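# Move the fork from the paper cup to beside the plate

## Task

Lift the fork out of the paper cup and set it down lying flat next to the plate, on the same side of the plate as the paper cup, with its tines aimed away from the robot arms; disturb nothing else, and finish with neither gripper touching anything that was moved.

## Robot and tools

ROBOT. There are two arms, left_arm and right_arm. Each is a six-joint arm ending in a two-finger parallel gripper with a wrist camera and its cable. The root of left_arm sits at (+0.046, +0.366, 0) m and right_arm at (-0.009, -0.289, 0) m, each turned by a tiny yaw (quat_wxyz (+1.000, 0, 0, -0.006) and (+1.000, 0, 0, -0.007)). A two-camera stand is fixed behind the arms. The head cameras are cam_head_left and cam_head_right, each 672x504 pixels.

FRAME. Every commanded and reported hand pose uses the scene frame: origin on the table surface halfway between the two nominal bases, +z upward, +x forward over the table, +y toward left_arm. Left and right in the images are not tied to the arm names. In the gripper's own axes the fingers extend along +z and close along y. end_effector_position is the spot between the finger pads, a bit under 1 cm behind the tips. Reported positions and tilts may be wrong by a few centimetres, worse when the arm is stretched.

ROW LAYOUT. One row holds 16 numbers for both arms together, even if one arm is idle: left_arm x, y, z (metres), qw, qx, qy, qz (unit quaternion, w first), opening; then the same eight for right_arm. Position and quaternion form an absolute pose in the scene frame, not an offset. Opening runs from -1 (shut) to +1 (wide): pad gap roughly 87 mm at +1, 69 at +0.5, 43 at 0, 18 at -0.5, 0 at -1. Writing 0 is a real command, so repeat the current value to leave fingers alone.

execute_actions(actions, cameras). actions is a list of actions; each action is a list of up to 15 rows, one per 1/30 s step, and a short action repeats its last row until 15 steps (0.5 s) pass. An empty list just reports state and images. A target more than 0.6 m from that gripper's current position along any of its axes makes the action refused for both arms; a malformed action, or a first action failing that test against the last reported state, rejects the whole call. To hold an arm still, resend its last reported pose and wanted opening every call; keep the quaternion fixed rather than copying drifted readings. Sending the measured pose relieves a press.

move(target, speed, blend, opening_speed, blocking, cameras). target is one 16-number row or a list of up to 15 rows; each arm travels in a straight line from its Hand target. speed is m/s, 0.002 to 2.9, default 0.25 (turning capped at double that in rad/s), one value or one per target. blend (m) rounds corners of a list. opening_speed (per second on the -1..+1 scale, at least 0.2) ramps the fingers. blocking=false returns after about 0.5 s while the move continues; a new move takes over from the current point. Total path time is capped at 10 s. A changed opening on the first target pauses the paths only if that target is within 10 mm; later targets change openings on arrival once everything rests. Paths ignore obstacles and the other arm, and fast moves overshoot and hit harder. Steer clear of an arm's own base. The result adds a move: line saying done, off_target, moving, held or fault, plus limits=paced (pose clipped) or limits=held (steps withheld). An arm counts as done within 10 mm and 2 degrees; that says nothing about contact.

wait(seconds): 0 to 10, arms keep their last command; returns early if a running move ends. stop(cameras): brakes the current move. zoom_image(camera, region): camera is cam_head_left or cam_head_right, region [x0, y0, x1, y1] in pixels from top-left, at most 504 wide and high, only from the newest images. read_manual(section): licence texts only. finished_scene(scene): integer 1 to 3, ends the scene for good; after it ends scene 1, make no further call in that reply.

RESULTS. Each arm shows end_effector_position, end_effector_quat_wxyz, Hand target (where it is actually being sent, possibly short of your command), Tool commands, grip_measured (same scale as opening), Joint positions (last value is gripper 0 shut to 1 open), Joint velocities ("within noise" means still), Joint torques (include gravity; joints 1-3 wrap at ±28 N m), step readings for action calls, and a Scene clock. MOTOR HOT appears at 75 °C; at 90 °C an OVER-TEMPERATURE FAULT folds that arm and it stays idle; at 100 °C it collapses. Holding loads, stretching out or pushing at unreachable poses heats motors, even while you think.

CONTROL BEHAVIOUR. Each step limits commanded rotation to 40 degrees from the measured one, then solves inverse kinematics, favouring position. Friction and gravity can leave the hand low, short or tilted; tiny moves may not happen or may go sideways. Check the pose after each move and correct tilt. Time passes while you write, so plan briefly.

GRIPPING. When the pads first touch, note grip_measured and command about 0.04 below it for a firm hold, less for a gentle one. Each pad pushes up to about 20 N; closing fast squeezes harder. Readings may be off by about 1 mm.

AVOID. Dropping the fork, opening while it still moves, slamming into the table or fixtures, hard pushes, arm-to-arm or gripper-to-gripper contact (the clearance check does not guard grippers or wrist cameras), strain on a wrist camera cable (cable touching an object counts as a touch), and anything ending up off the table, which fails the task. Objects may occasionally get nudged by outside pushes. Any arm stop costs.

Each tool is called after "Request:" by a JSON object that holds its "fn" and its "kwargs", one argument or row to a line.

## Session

Request:
{"fn": "execute_actions", "kwargs": {
  "actions": []
}}

Request:
{"fn": "zoom_image", "kwargs": {
  "camera": "cam_head_left",
  "region": [110, 160, 220, 260]
}}

Request:
{"fn": "zoom_image", "kwargs": {
  "camera": "cam_head_right",
  "region": [130, 160, 240, 260]
}}

Scene clock: 0.00 s.
left_arm: end_effector_position=(+0.2948, +0.3166, +0.3441) grip_measured=+1.000 end_effector_quat_wxyz=(+0.671, -0.080, +0.692, -0.256) | right_arm: end_effector_position=(+0.1499, -0.1610, +0.3431) grip_measured=+1.000 end_effector_quat_wxyz=(+0.553, -0.137, +0.721, +0.394)
Joint positions: left_arm=[0.17 0.527 0.814 -0.254 0.408 -0.492 1] | right_arm=[-0.136 0.5 0.967 -0.6 -0.953 0.323 1]
Joint velocities: within noise
Joint torques (N m): no reading
Motor temperatures (°C): left_arm=[23 22 26 25 25 22 22] | right_arm=[21 23 24 24 24 24 23]
Heat: left arm: 26 °C; right arm: 24 °C.
Hand target: left_arm +0.2943, +0.3165, +0.3449; +0.670, -0.080, +0.692, -0.256 | right_arm +0.1499, -0.1610, +0.3465; +0.557, -0.140, +0.718, +0.393
Tool commands: left_gripper/opening=+1.0 right_gripper/opening=+1.0

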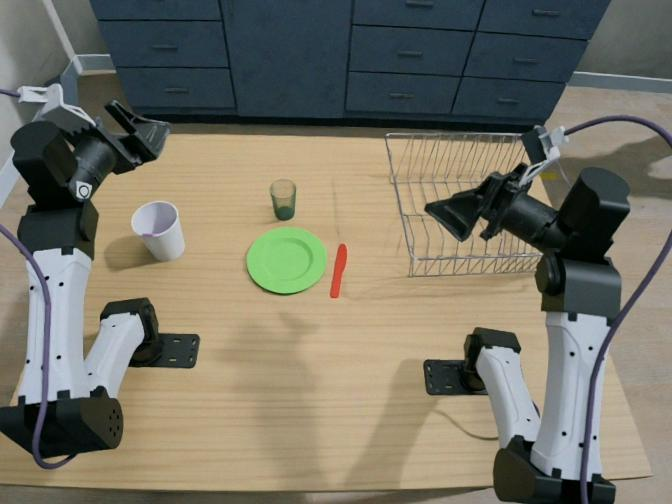

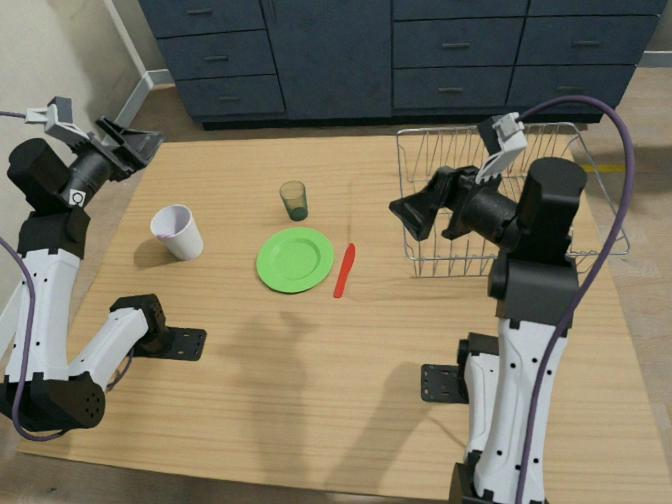

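Scaled by 4.582.

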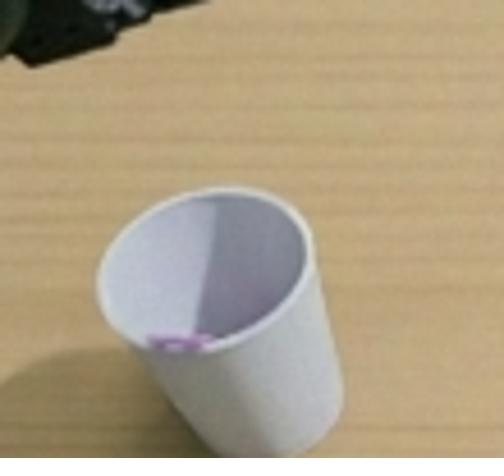

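Scaled by 4.582.

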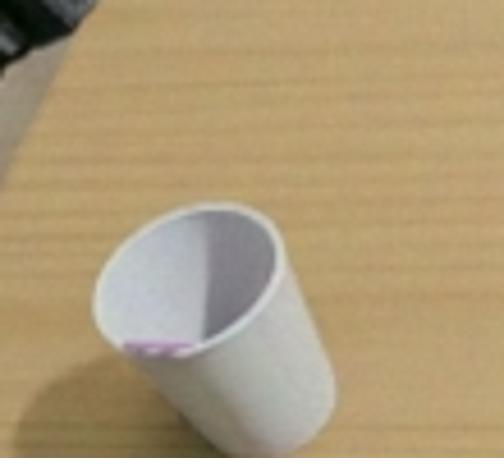

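Request:
{"fn": "move", "kwargs": {
  "target": [
    [0.26,0.37,0.23,0,0.148,0.989,0,-0.22,0.1499,-0.1610,0.3431,0.553,-0.137,0.721,0.394,1],
    [0.281,0.395,0.126,0,0.148,0.989,0,-0.22,0.1499,-0.1610,0.3431,0.553,-0.137,0.721,0.394,1]
  ],
  "speed": [0.25,0.12]
}}

Request:
{"fn": "zoom_image", "kwargs": {
  "camera": "cam_head_left",
  "region": [110, 160, 220, 270]
}}

Request:
{"fn": "zoom_image", "kwargs": {
  "camera": "cam_head_right",
  "region": [110, 160, 220, 270]
}}

Scene clock: 34.47 s.
left_arm: end_effector_position=(+0.2792, +0.3901, +0.1318) grip_measured=-0.220 end_effector_quat_wxyz=(+0.006, +0.140, +0.990, -0.006) | right_arm: end_effector_position=(+0.1499, -0.1610, +0.3431) grip_measured=+1.000 end_effector_quat_wxyz=(+0.553, -0.137, +0.721, +0.394)
Joint positions: left_arm=[0.068 1.568 1.345 -1.339 0.014 0.338 0.39] | right_arm=[-0.136 0.5 0.967 -0.6 -0.953 0.323 1]
Joint velocities: within noise
Joint torques (N m): left_arm=[0.68 -5.3 5.49 0.52 -0.26 0.21] | right_arm=[0.08 2.88 6.31 1.41 -0.08 0]
Motor temperatures (°C): left_arm=[23 22 29 29 25 22 22] | right_arm=[21 24 26 29 24 24 23]
Heat: left arm: 29 °C; right arm: 29 °C.
Hand target: left_arm +0.2791, +0.3962, +0.1265; -0.004, +0.145, +0.989, +0.003 | right_arm +0.1499, -0.1610, +0.3431; +0.553, -0.137, +0.721, +0.394
Off the commanded pose: left_arm 0.008 m, 1 deg | right_arm 0.000 m, 0 deg.
move: done

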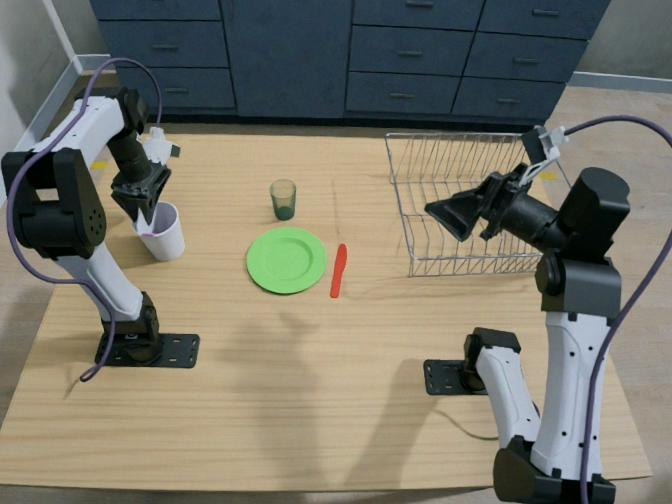

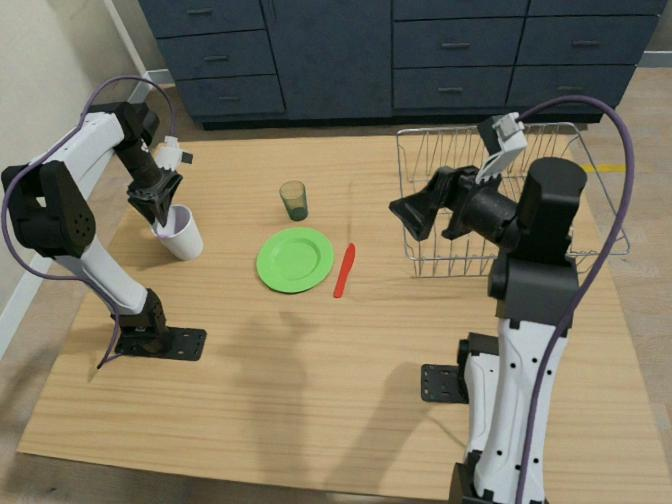

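Scaled by 4.582.

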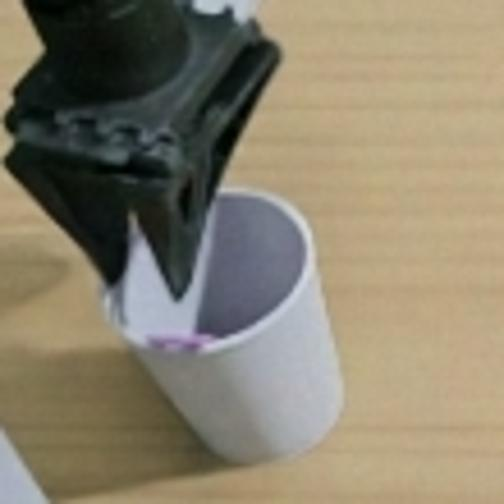

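Scaled by 4.582.

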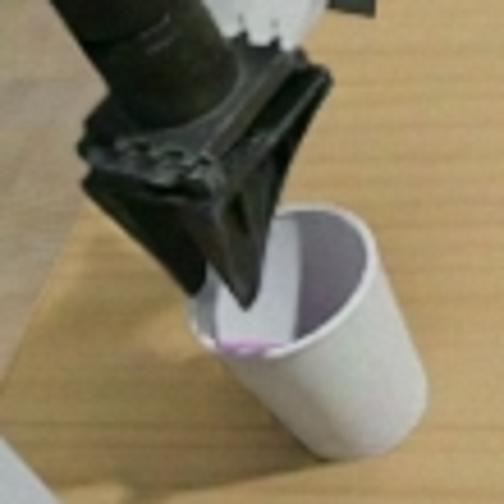

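Request:
{"fn": "move", "kwargs": {
  "target": [
    [0.272,0.396,0.125,0,0.148,0.989,0,-0.22,0.1499,-0.1610,0.3431,0.553,-0.137,0.721,0.394,1],
    [0.272,0.396,0.10,0,0.148,0.989,0,-0.22,0.1499,-0.1610,0.3431,0.553,-0.137,0.721,0.394,1]
  ],
  "speed": [0.08,0.05]
}}

Request:
{"fn": "zoom_image", "kwargs": {
  "camera": "cam_head_left",
  "region": [110, 160, 220, 270]
}}

Request:
{"fn": "zoom_image", "kwargs": {
  "camera": "cam_head_right",
  "region": [110, 160, 220, 270]
}}

Scene clock: 45.97 s.
left_arm: end_effector_position=(+0.2724, +0.3900, +0.0994) grip_measured=-0.220 end_effector_quat_wxyz=(-0.005, +0.145, +0.989, -0.008) | right_arm: end_effector_position=(+0.1499, -0.1610, +0.3431) grip_measured=+1.000 end_effector_quat_wxyz=(+0.553, -0.137, +0.721, +0.394)
Joint positions: left_arm=[0.068 1.568 1.213 -1.228 0.014 0.347 0.39] | right_arm=[-0.136 0.5 0.967 -0.6 -0.953 0.323 1]
Joint velocities: within noise
Joint torques (N m): left_arm=[0.69 -7.76 5.29 0.41 -0.14 0.25] | right_arm=[0.13 2.93 6.34 1.4 -0.07 0.01]
Motor temperatures (°C): left_arm=[23 24 29 28 25 22 22] | right_arm=[21 24 26 30 24 24 23]
Heat: left arm: 29 °C; right arm: 30 °C.
Hand target: left_arm +0.2714, +0.3949, +0.0999; -0.001, +0.150, +0.989, +0.000 | right_arm +0.1499, -0.1610, +0.3431; +0.553, -0.137, +0.721, +0.394
Off the commanded pose: left_arm 0.006 m, 1 deg | right_arm 0.000 m, 0 deg.
move: done

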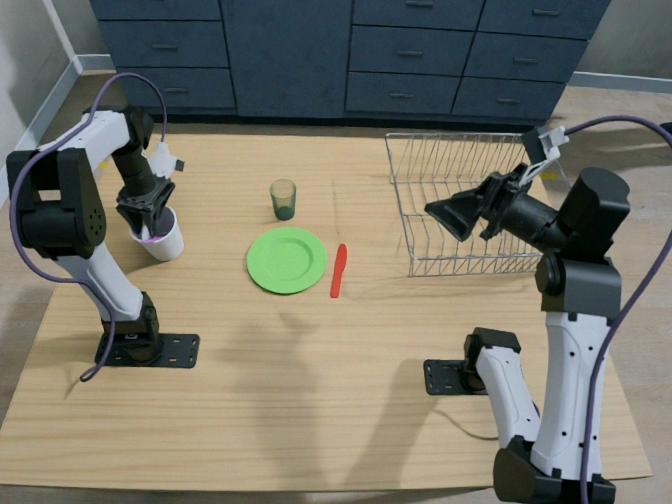

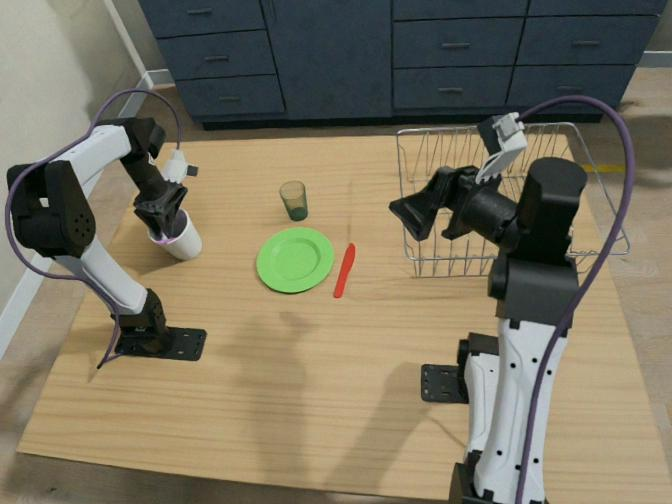

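Scaled by 4.582.

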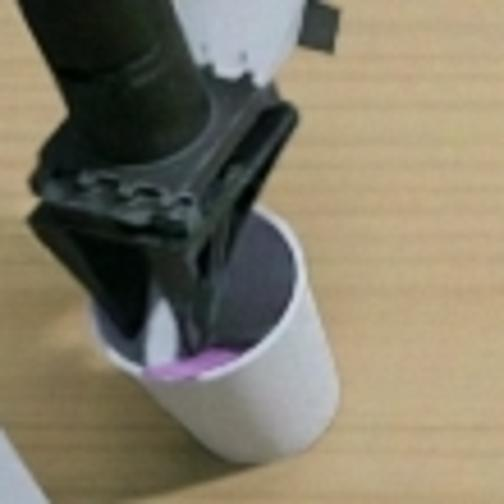

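Scaled by 4.582.

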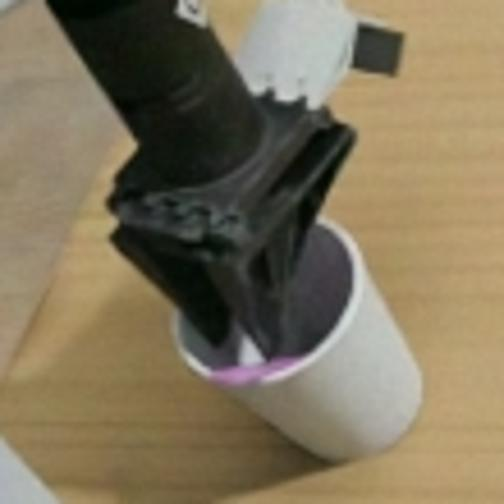

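Request:
{"fn": "move", "kwargs": {
  "target": [0.274,0.395,0.124,0,0.148,0.989,0,-0.22,0.1499,-0.1610,0.3431,0.553,-0.137,0.721,0.394,1],
  "speed": 0.06
}}

Request:
{"fn": "zoom_image", "kwargs": {
  "camera": "cam_head_left",
  "region": [110, 160, 220, 270]
}}

Request:
{"fn": "zoom_image", "kwargs": {
  "camera": "cam_head_right",
  "region": [110, 160, 220, 270]
}}

Scene clock: 53.77 s.
left_arm: end_effector_position=(+0.2745, +0.3901, +0.1166) grip_measured=-0.220 end_effector_quat_wxyz=(-0.003, +0.145, +0.989, -0.008) | right_arm: end_effector_position=(+0.1499, -0.1610, +0.3431) grip_measured=+1.000 end_effector_quat_wxyz=(+0.553, -0.137, +0.721, +0.394)
Joint positions: left_arm=[0.068 1.568 1.282 -1.294 0.014 0.347 0.39] | right_arm=[-0.136 0.5 0.967 -0.6 -0.953 0.323 1]
Joint velocities: within noise
Joint torques (N m): left_arm=[0.55 -7.42 8.05 0.14 -0.16 0.14] | right_arm=[0.08 2.91 6.31 1.39 -0.07 0.02]
Motor temperatures (°C): left_arm=[23 25 29 27 25 22 22] | right_arm=[21 24 26 30 24 24 23]
Heat: left arm: 29 °C; right arm: 30 °C.
Hand target: left_arm +0.2744, +0.3949, +0.1240; +0.001, +0.148, +0.989, +0.000 | right_arm +0.1499, -0.1610, +0.3431; +0.553, -0.137, +0.721, +0.394
Off the commanded pose: left_arm 0.009 m, 1 deg | right_arm 0.000 m, 0 deg.
move: done

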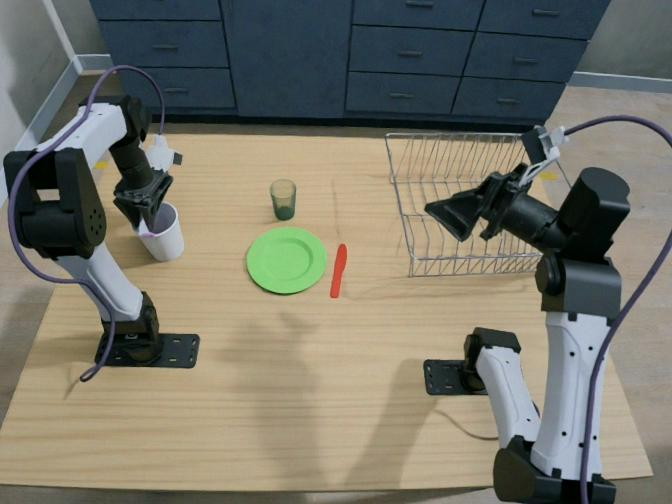

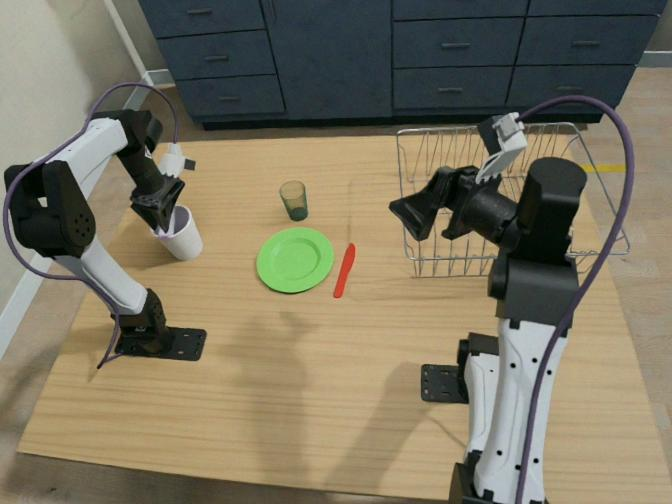

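Scaled by 4.582.

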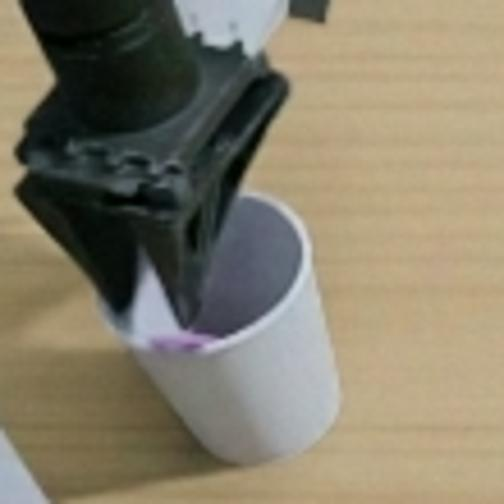

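Scaled by 4.582.

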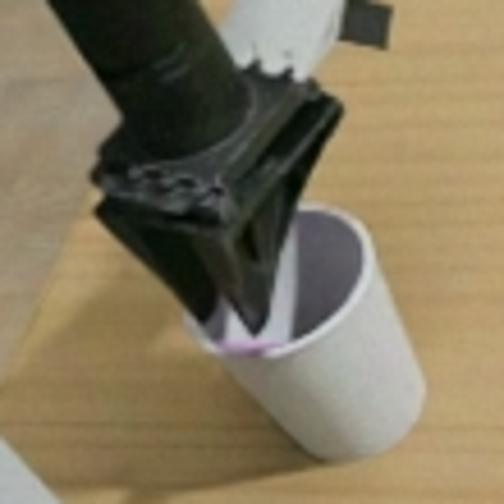

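Request:
{"fn": "move", "kwargs": {
  "target": [
    [0.278,0.389,0.130,0,0.148,0.989,0,-0.08,0.1499,-0.1610,0.3431,0.553,-0.137,0.721,0.394,1],
    [0.278,0.389,0.10,0,0.148,0.989,0,-0.08,0.1499,-0.1610,0.3431,0.553,-0.137,0.721,0.394,1]
  ],
  "speed": [0.06,0.05]
}}

Request:
{"fn": "zoom_image", "kwargs": {
  "camera": "cam_head_left",
  "region": [110, 160, 220, 270]
}}

Request:
{"fn": "zoom_image", "kwargs": {
  "camera": "cam_head_right",
  "region": [110, 160, 220, 270]
}}

Scene clock: 68.20 s.
left_arm: end_effector_position=(+0.2788, +0.3893, +0.1039) grip_measured=-0.080 end_effector_quat_wxyz=(+0.006, +0.147, +0.989, -0.006) | right_arm: end_effector_position=(+0.1499, -0.1610, +0.3431) grip_measured=+1.000 end_effector_quat_wxyz=(+0.553, -0.137, +0.721, +0.394)
Joint positions: left_arm=[0.063 1.568 1.235 -1.227 0.014 0.347 0.46] | right_arm=[-0.136 0.5 0.967 -0.6 -0.953 0.323 1]
Joint velocities: within noise
Joint torques (N m): left_arm=[-0.58 -5.91 5.29 0.45 -0.11 -0.09] | right_arm=[0.13 2.91 6.38 1.41 -0.08 0.02]
Motor temperatures (°C): left_arm=[23 27 30 27 25 22 22] | right_arm=[21 24 26 31 24 24 23]
Heat: left arm: 30 °C; right arm: 31 °C.
Hand target: left_arm +0.2778, +0.3896, +0.1000; +0.000, +0.147, +0.989, +0.000 | right_arm +0.1499, -0.1610, +0.3431; +0.553, -0.137, +0.721, +0.394
Off the commanded pose: left_arm 0.004 m, 1 deg | right_arm 0.000 m, 0 deg.
move: done

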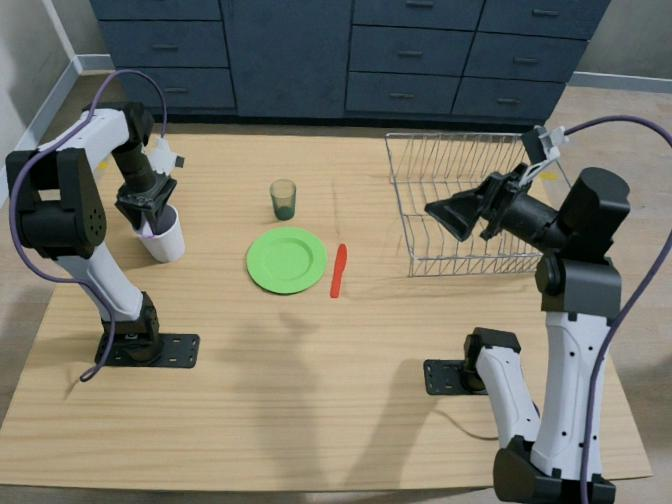

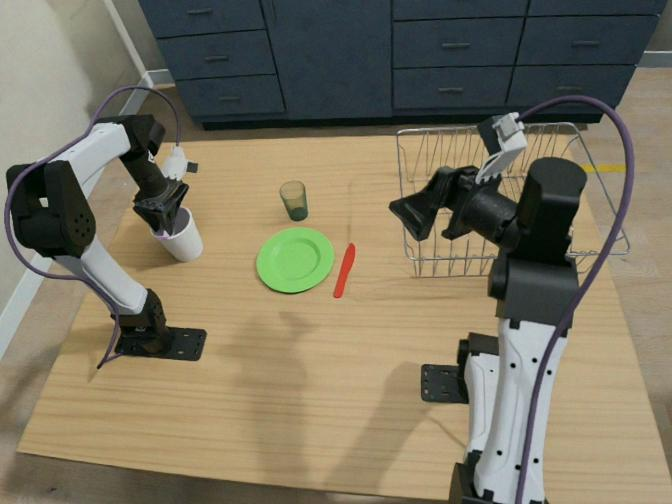

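Scaled by 4.582.

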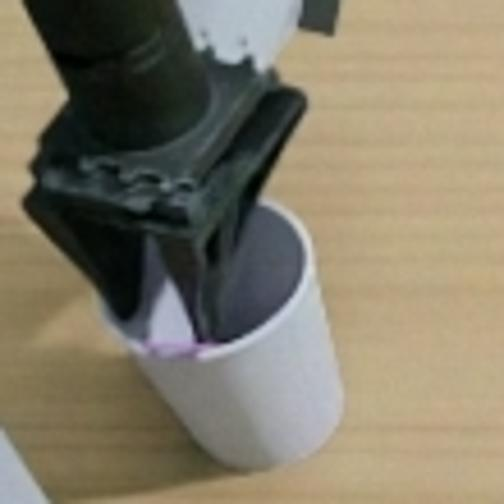

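Scaled by 4.582.

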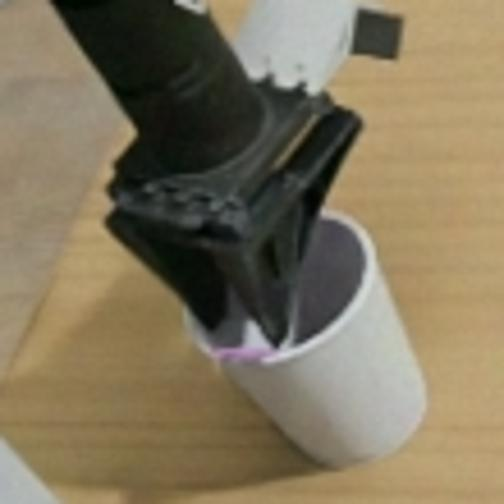

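Request:
{"fn": "move", "kwargs": {
  "target": [0.277,0.389,0.084,0,0.148,0.989,0,-0.08,0.1499,-0.1610,0.3431,0.553,-0.137,0.721,0.394,1],
  "speed": 0.05
}}

Request:
{"fn": "zoom_image", "kwargs": {
  "camera": "cam_head_left",
  "region": [110, 160, 220, 270]
}}

Request:
{"fn": "zoom_image", "kwargs": {
  "camera": "cam_head_right",
  "region": [110, 160, 220, 270]
}}

Scene clock: 75.43 s.
left_arm: end_effector_position=(+0.2773, +0.3890, +0.0888) grip_measured=-0.080 end_effector_quat_wxyz=(+0.007, +0.147, +0.989, -0.006) | right_arm: end_effector_position=(+0.1499, -0.1610, +0.3431) grip_measured=+1.000 end_effector_quat_wxyz=(+0.553, -0.137, +0.721, +0.394)
Joint positions: left_arm=[0.063 1.568 1.175 -1.166 0.016 0.347 0.46] | right_arm=[-0.136 0.5 0.967 -0.6 -0.953 0.323 1]
Joint velocities: within noise
Joint torques (N m): left_arm=[-1.02 -5.46 5.23 0.46 -0.18 -0.06] | right_arm=[0.06 2.86 6.32 1.42 -0.08 0.03]
Motor temperatures (°C): left_arm=[23 27 30 27 25 22 22] | right_arm=[21 24 26 31 24 24 23]
Heat: left arm: 30 °C; right arm: 31 °C.
Hand target: left_arm +0.2765, +0.3887, +0.0839; +0.000, +0.148, +0.989, -0.001 | right_arm +0.1499, -0.1610, +0.3431; +0.553, -0.137, +0.721, +0.394
Off the commanded pose: left_arm 0.005 m, 1 deg | right_arm 0.000 m, 0 deg.
move: done

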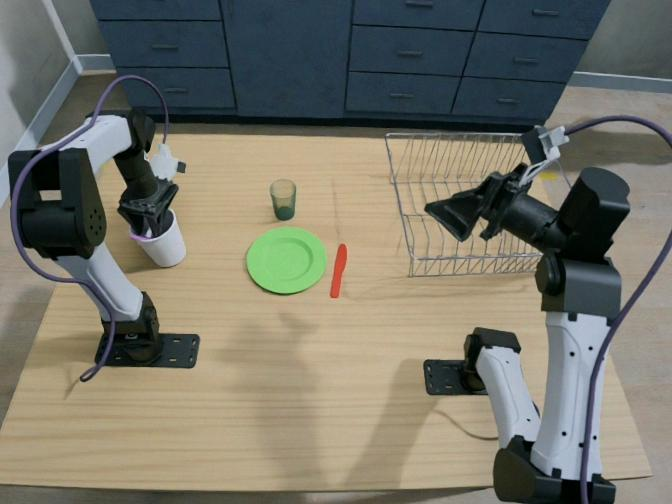

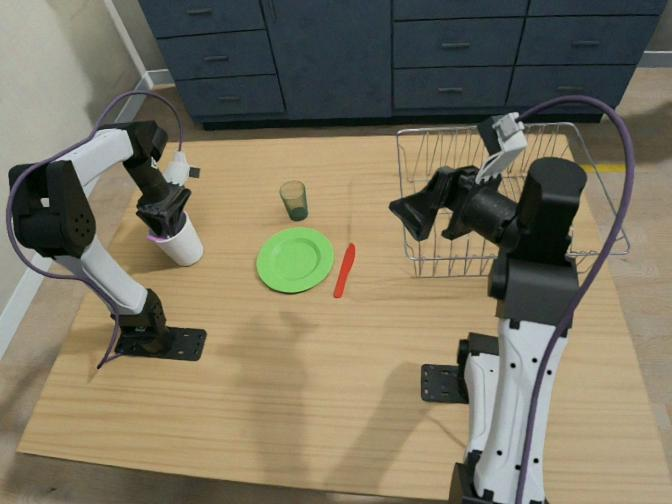

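Scaled by 4.582.

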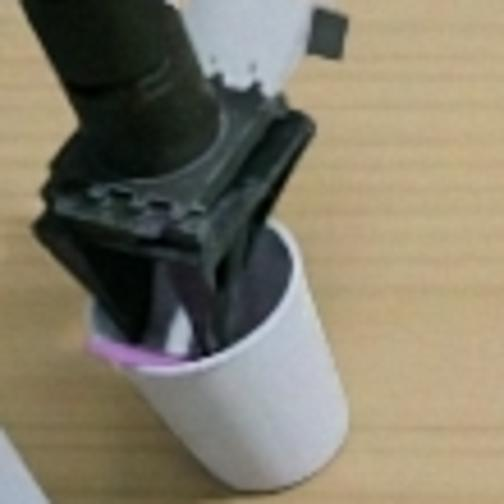

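Scaled by 4.582.

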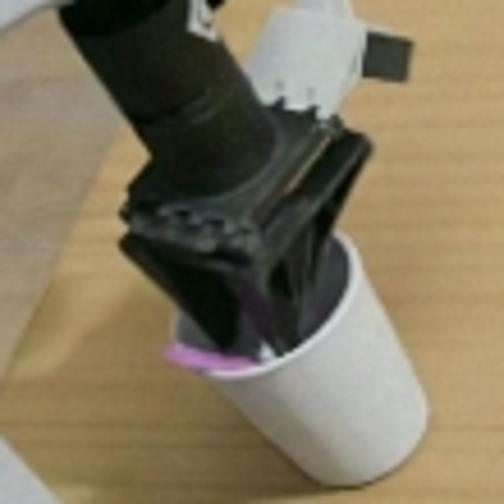

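Request:
{"fn": "move", "kwargs": {
  "target": [0.28,0.391,0.135,0,0.148,0.989,0,-0.08,0.1499,-0.1610,0.3431,0.553,-0.137,0.721,0.394,1],
  "speed": 0.06
}}

Request:
{"fn": "zoom_image", "kwargs": {
  "camera": "cam_head_left",
  "region": [110, 160, 220, 270]
}}

Request:
{"fn": "zoom_image", "kwargs": {
  "camera": "cam_head_right",
  "region": [110, 160, 220, 270]
}}

Scene clock: 85.83 s.
left_arm: end_effector_position=(+0.2810, +0.3894, +0.1327) grip_measured=-0.080 end_effector_quat_wxyz=(+0.009, +0.147, +0.989, -0.005) | right_arm: end_effector_position=(+0.1499, -0.1610, +0.3431) grip_measured=+1.000 end_effector_quat_wxyz=(+0.553, -0.137, +0.721, +0.394)
Joint positions: left_arm=[0.063 1.568 1.35 -1.337 0.014 0.347 0.46] | right_arm=[-0.136 0.5 0.967 -0.6 -0.953 0.323 1]
Joint velocities: within noise
Joint torques (N m): left_arm=[-0.09 -5.26 7.84 0.24 -0.21 0.09] | right_arm=[0.16 2.86 6.3 1.4 -0.07 0.01]
Motor temperatures (°C): left_arm=[23 27 30 27 25 22 22] | right_arm=[21 24 27 31 24 24 23]
Heat: left arm: 30 °C; right arm: 31 °C.
Hand target: left_arm +0.2807, +0.3913, +0.1351; +0.001, +0.148, +0.989, +0.001 | right_arm +0.1499, -0.1610, +0.3431; +0.553, -0.137, +0.721, +0.394
Off the commanded pose: left_arm 0.003 m, 1 deg | right_arm 0.000 m, 0 deg.
move: done

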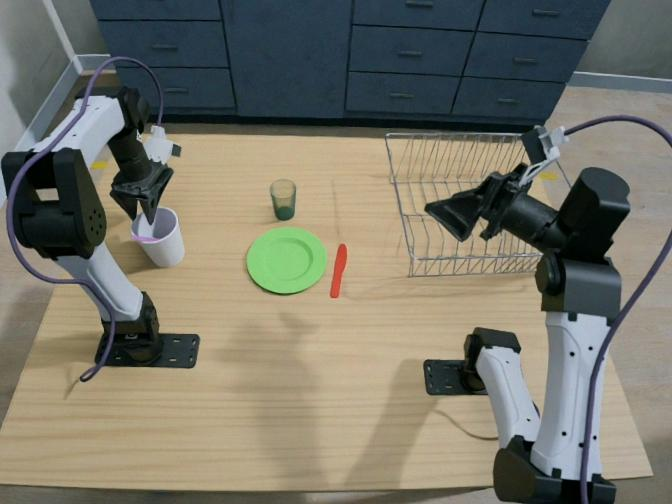

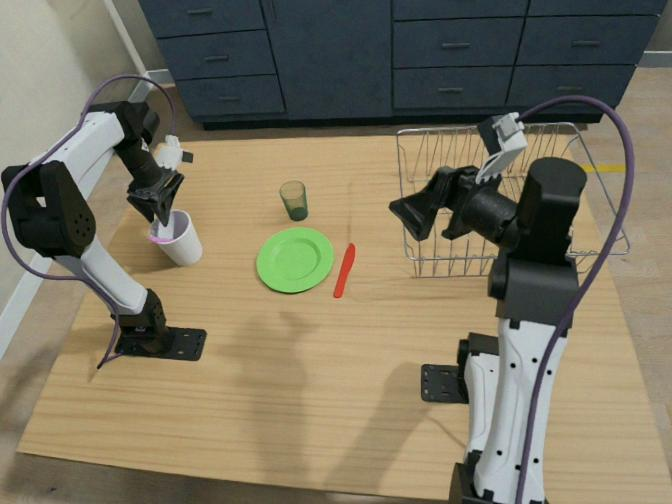

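Scaled by 4.582.

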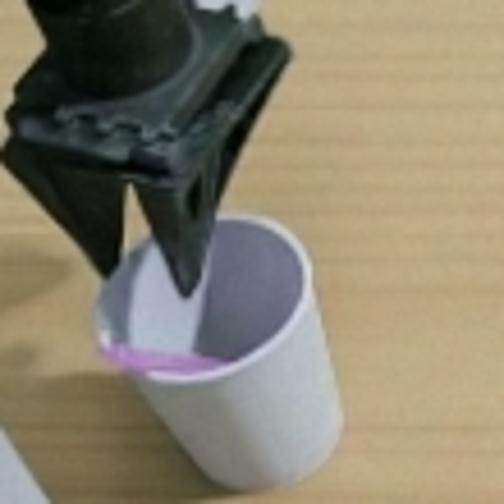

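Scaled by 4.582.

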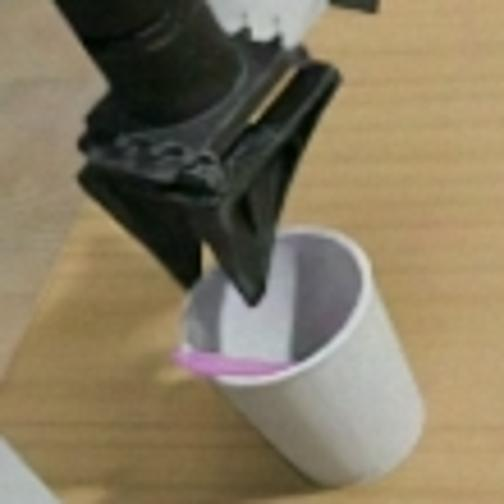

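Request:
{"fn": "move", "kwargs": {
  "target": [0.27,0.28,0.24,0,0.148,0.989,0,-0.1,0.1499,-0.1610,0.3431,0.553,-0.137,0.721,0.394,1]
}}

Request:
{"fn": "zoom_image", "kwargs": {
  "camera": "cam_head_left",
  "region": [120, 190, 200, 270]
}}

Request:
{"fn": "zoom_image", "kwargs": {
  "camera": "cam_head_right",
  "region": [140, 195, 220, 275]
}}

Scene clock: 114.03 s.
left_arm: end_effector_position=(+0.2759, +0.2754, +0.2331) grip_measured=-0.100 end_effector_quat_wxyz=(+0.110, +0.157, +0.981, -0.029) | right_arm: end_effector_position=(+0.1499, -0.1610, +0.3431) grip_measured=+1.000 end_effector_quat_wxyz=(+0.553, -0.137, +0.721, +0.394)
Joint positions: left_arm=[-0.345 1.509 1.713 -1.547 0.014 -0.041 0.45] | right_arm=[-0.136 0.5 0.967 -0.6 -0.953 0.323 1]
Joint velocities: within noise
Joint torques (N m): left_arm=[-0.12 -7.08 7.28 0.46 -0.25 -0.08] | right_arm=[0.08 2.88 6.35 1.41 -0.07 0.02]
Motor temperatures (°C): left_arm=[23 27 32 27 25 22 22] | right_arm=[21 24 27 32 24 24 23]
Heat: left arm: 32 °C; right arm: 32 °C.
Hand target: left_arm +0.2709, +0.2789, +0.2388; +0.112, +0.149, +0.982, -0.022 | right_arm +0.1499, -0.1610, +0.3431; +0.553, -0.137, +0.721, +0.394
Off the commanded pose: left_arm 0.010 m, 13 deg | right_arm 0.000 m, 0 deg.
joint sent to its limit (left arm) — joint 4 (wrist pitch), lower limit. The joint targets are off in orientation, not in position.
move: off_target (left_arm)

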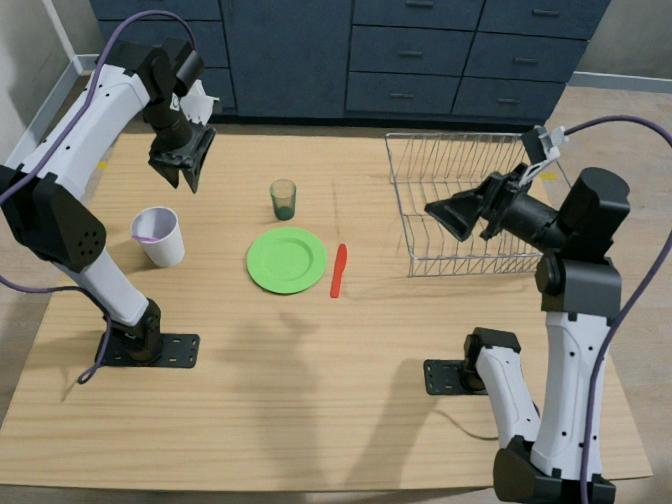

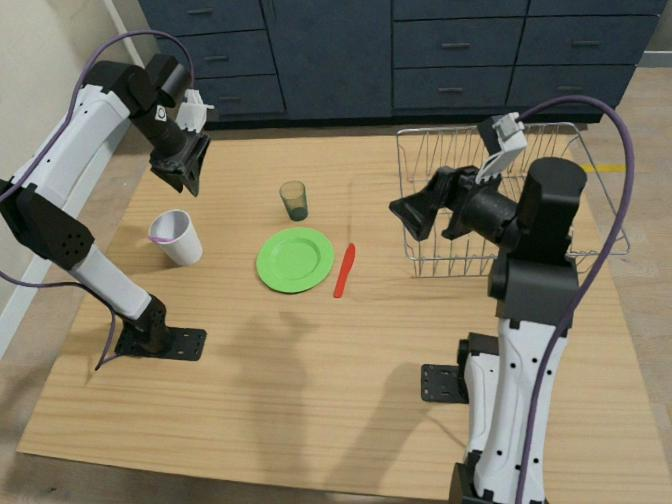

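Scaled by 6.300.

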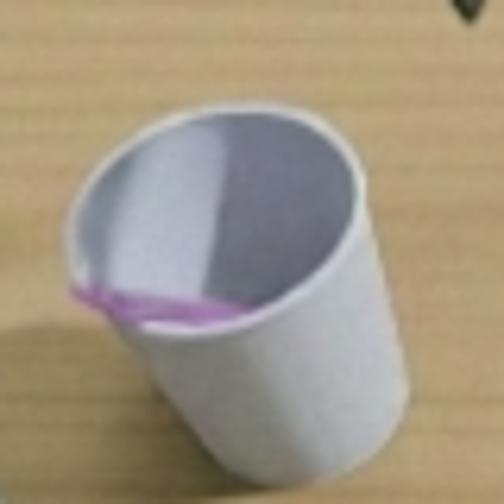

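Scaled by 6.300.

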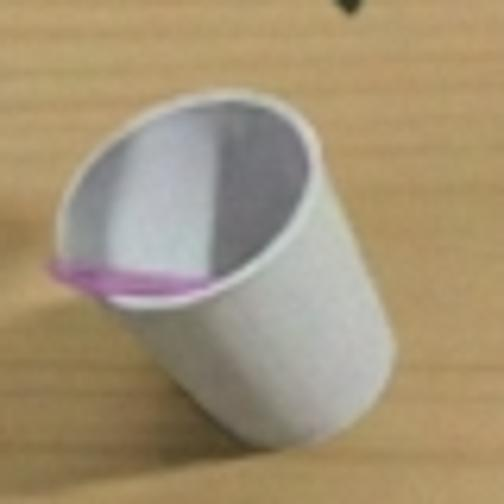

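Request:
{"fn": "move", "kwargs": {
  "target": [
    [0.25,0.36,0.23,0,-0.35,0.937,0,-0.25,0.1499,-0.1610,0.3431,0.553,-0.137,0.721,0.394,1],
    [0.258,0.441,0.15,0,-0.609,0.793,0,-0.25,0.1499,-0.1610,0.3431,0.553,-0.137,0.721,0.394,1]
  ],
  "speed": [0.25,0.2]
}}

Request:
{"fn": "zoom_image", "kwargs": {
  "camera": "cam_head_left",
  "region": [90, 170, 200, 280]
}}

Request:
{"fn": "zoom_image", "kwargs": {
  "camera": "cam_head_right",
  "region": [100, 170, 210, 280]
}}

Scene clock: 168.10 s.
left_arm: end_effector_position=(+0.2561, +0.4388, +0.1560) grip_measured=-0.250 end_effector_quat_wxyz=(+0.003, -0.602, +0.798, -0.007) | right_arm: end_effector_position=(+0.1499, -0.1610, +0.3431) grip_measured=+1.000 end_effector_quat_wxyz=(+0.553, -0.137, +0.721, +0.394)
Joint positions: left_arm=[0.492 1.481 1.356 -1.437 0.012 -0.811 0.375] | right_arm=[-0.136 0.5 0.967 -0.6 -0.953 0.323 1]
Joint velocities: within noise
Joint torques (N m): left_arm=[0.42 -4.23 5.39 0.44 -0.08 -0.13] | right_arm=[0.09 2.85 6.28 1.41 -0.07 0.02]
Motor temperatures (°C): left_arm=[23 27 32 27 25 22 22] | right_arm=[21 24 27 33 24 24 23]
Heat: left arm: 32 °C; right arm: 33 °C.
Hand target: left_arm +0.2568, +0.4410, +0.1503; -0.004, -0.611, +0.792, -0.003 | right_arm +0.1499, -0.1610, +0.3431; +0.553, -0.137, +0.721, +0.394
Off the commanded pose: left_arm 0.007 m, 1 deg | right_arm 0.000 m, 0 deg.
move: done

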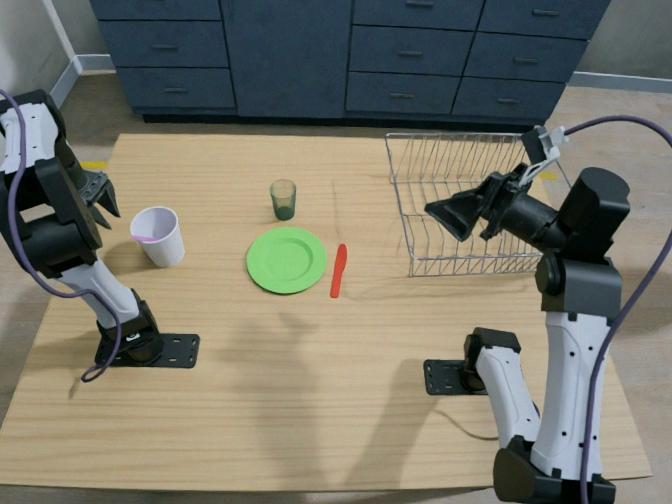

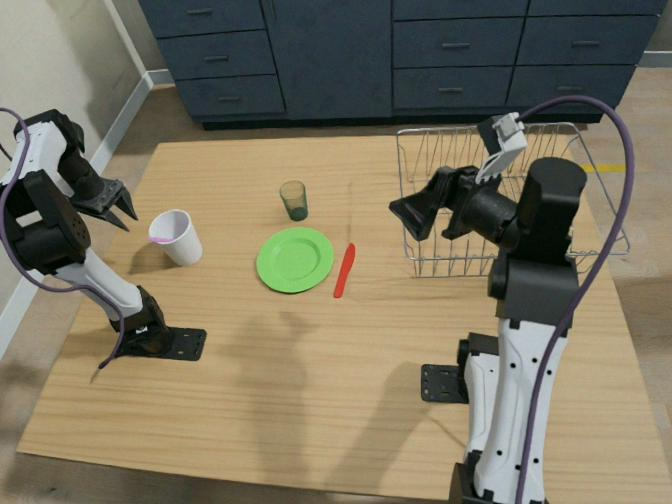

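Scaled by 4.582.

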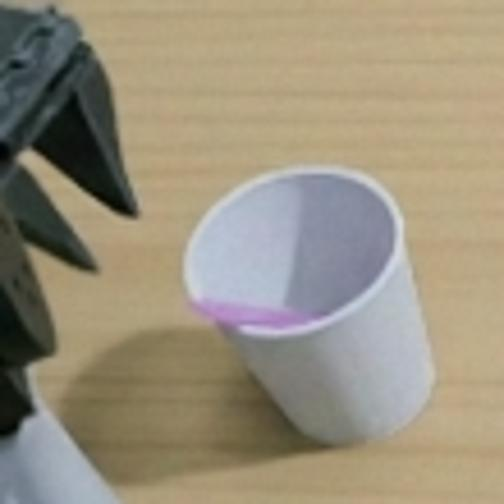

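Scaled by 4.582.

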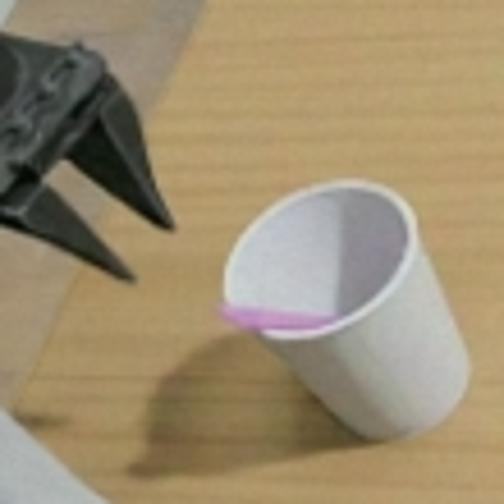

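Request:
{"fn": "move", "kwargs": {
  "target": [0.251,0.416,0.137,0,-0.7071,0.7071,0,-0.25,0.1499,-0.1610,0.3431,0.553,-0.137,0.721,0.394,1],
  "speed": 0.15
}}

Request:
{"fn": "zoom_image", "kwargs": {
  "camera": "cam_head_left",
  "region": [90, 190, 170, 270]
}}

Request:
{"fn": "zoom_image", "kwargs": {
  "camera": "cam_head_right",
  "region": [110, 190, 190, 270]
}}

Scene clock: 184.50 s.
left_arm: end_effector_position=(+0.2514, +0.4145, +0.1358) grip_measured=-0.250 end_effector_quat_wxyz=(+0.012, +0.699, -0.715, +0.002) | right_arm: end_effector_position=(+0.1499, -0.1610, +0.3431) grip_measured=+1.000 end_effector_quat_wxyz=(+0.553, -0.137, +0.721, +0.394)
Joint positions: left_arm=[0.434 1.415 1.215 -1.393 0.012 -1.124 0.375] | right_arm=[-0.136 0.5 0.967 -0.6 -0.953 0.323 1]
Joint velocities: within noise
Joint torques (N m): left_arm=[-0.46 -7.21 4.92 0.41 -0.25 -0.17] | right_arm=[0.17 2.85 6.32 1.39 -0.05 0.01]
Motor temperatures (°C): left_arm=[23 26 32 27 25 22 22] | right_arm=[21 24 28 33 24 24 23]
Heat: left arm: 32 °C; right arm: 33 °C.
Hand target: left_arm +0.2513, +0.4147, +0.1368; +0.000, +0.702, -0.712, +0.000 | right_arm +0.1499, -0.1610, +0.3431; +0.553, -0.137, +0.721, +0.394
Off the commanded pose: left_arm 0.002 m, 2 deg | right_arm 0.000 m, 0 deg.
move: done

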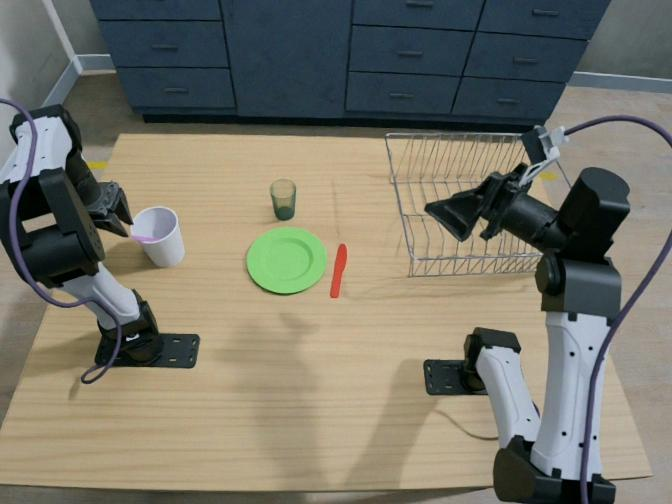

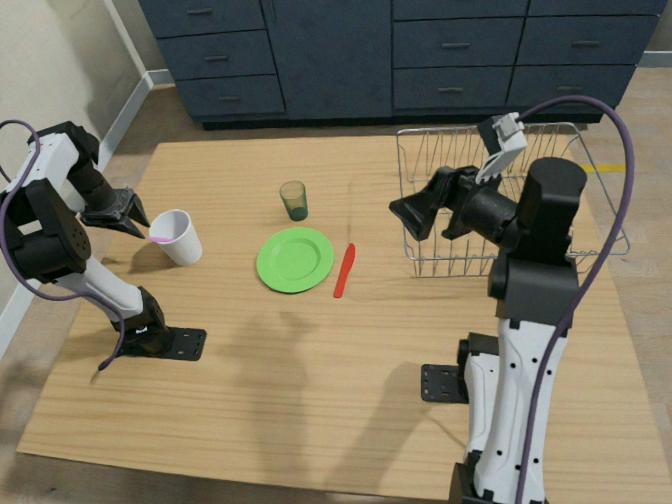

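Scaled by 6.300.

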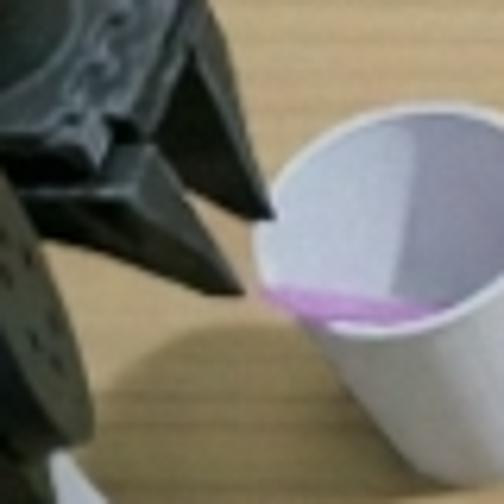

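Scaled by 6.300.

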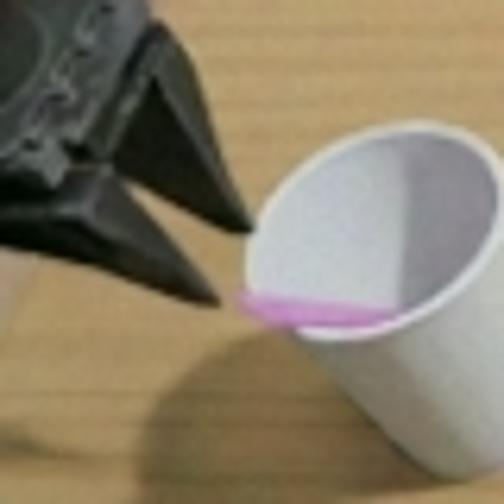

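Request:
{"fn": "move", "kwargs": {
  "target": [0.250,0.411,0.120,0,-0.7071,0.7071,0,-0.38,0.1499,-0.1610,0.3431,0.553,-0.137,0.721,0.394,1],
  "speed": 0.05
}}

Request:
{"fn": "zoom_image", "kwargs": {
  "camera": "cam_head_left",
  "region": [90, 190, 170, 270]
}}

Request:
{"fn": "zoom_image", "kwargs": {
  "camera": "cam_head_right",
  "region": [110, 190, 190, 270]
}}

Scene clock: 197.87 s.
left_arm: end_effector_position=(+0.2492, +0.4108, +0.1196) grip_measured=-0.380 end_effector_quat_wxyz=(+0.015, +0.705, -0.709, +0.003) | right_arm: end_effector_position=(+0.1499, -0.1610, +0.3431) grip_measured=+1.000 end_effector_quat_wxyz=(+0.553, -0.137, +0.721, +0.394)
Joint positions: left_arm=[0.428 1.401 1.138 -1.333 0.017 -1.148 0.31] | right_arm=[-0.136 0.5 0.967 -0.6 -0.953 0.323 1]
Joint velocities: within noise
Joint torques (N m): left_arm=[-0.65 -7.16 5.19 0.45 -0.24 -0.23] | right_arm=[0.14 2.89 6.34 1.39 -0.07 0]
Motor temperatures (°C): left_arm=[23 27 31 27 25 22 22] | right_arm=[21 24 28 33 24 24 23]
Heat: left arm: 31 °C; right arm: 33 °C.
Hand target: left_arm +0.2499, +0.4113, +0.1206; +0.001, +0.709, -0.705, +0.002 | right_arm +0.1499, -0.1610, +0.3431; +0.553, -0.137, +0.721, +0.394
Off the commanded pose: left_arm 0.001 m, 2 deg | right_arm 0.000 m, 0 deg.
move: done

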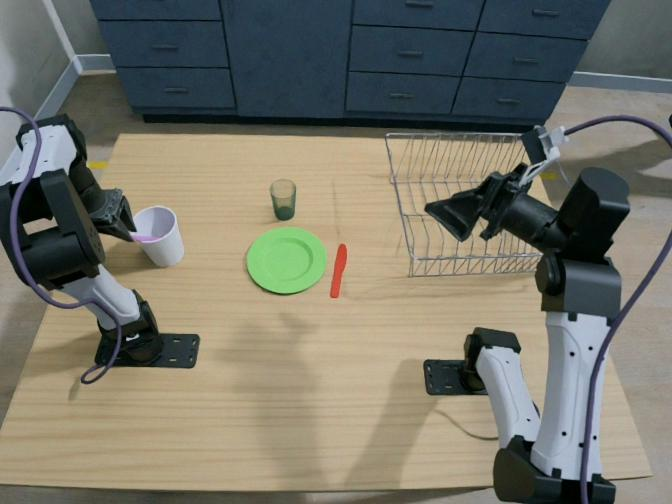

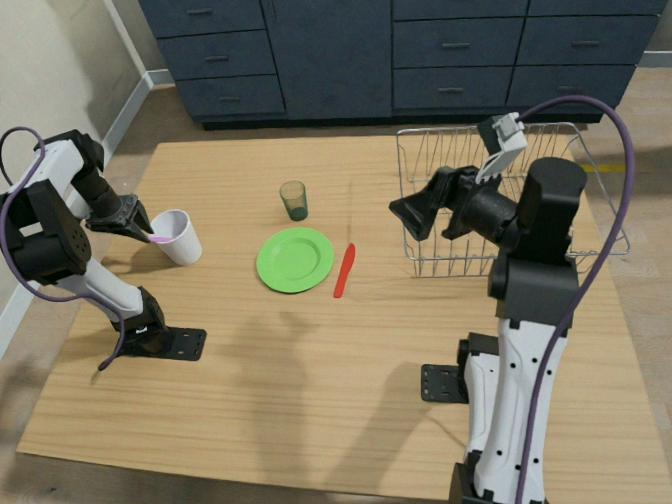

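Scaled by 6.300.

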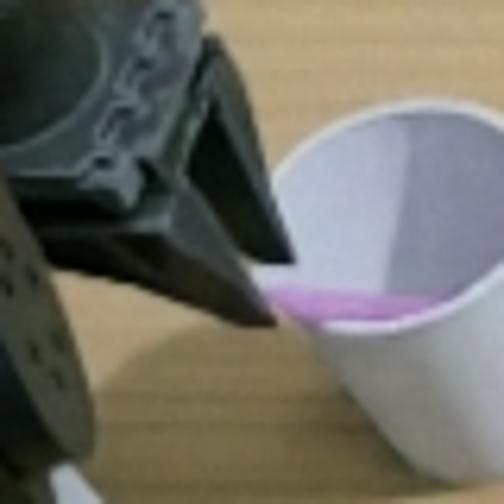

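Scaled by 6.300.

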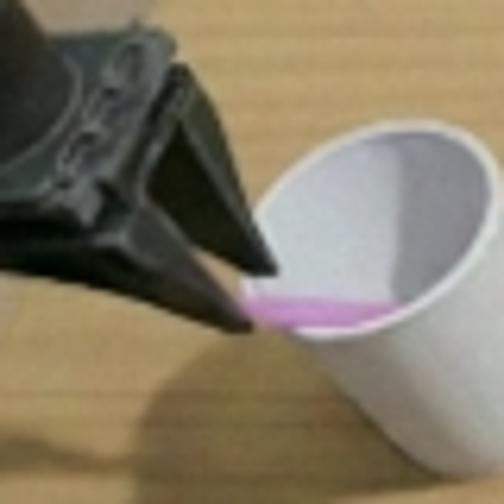

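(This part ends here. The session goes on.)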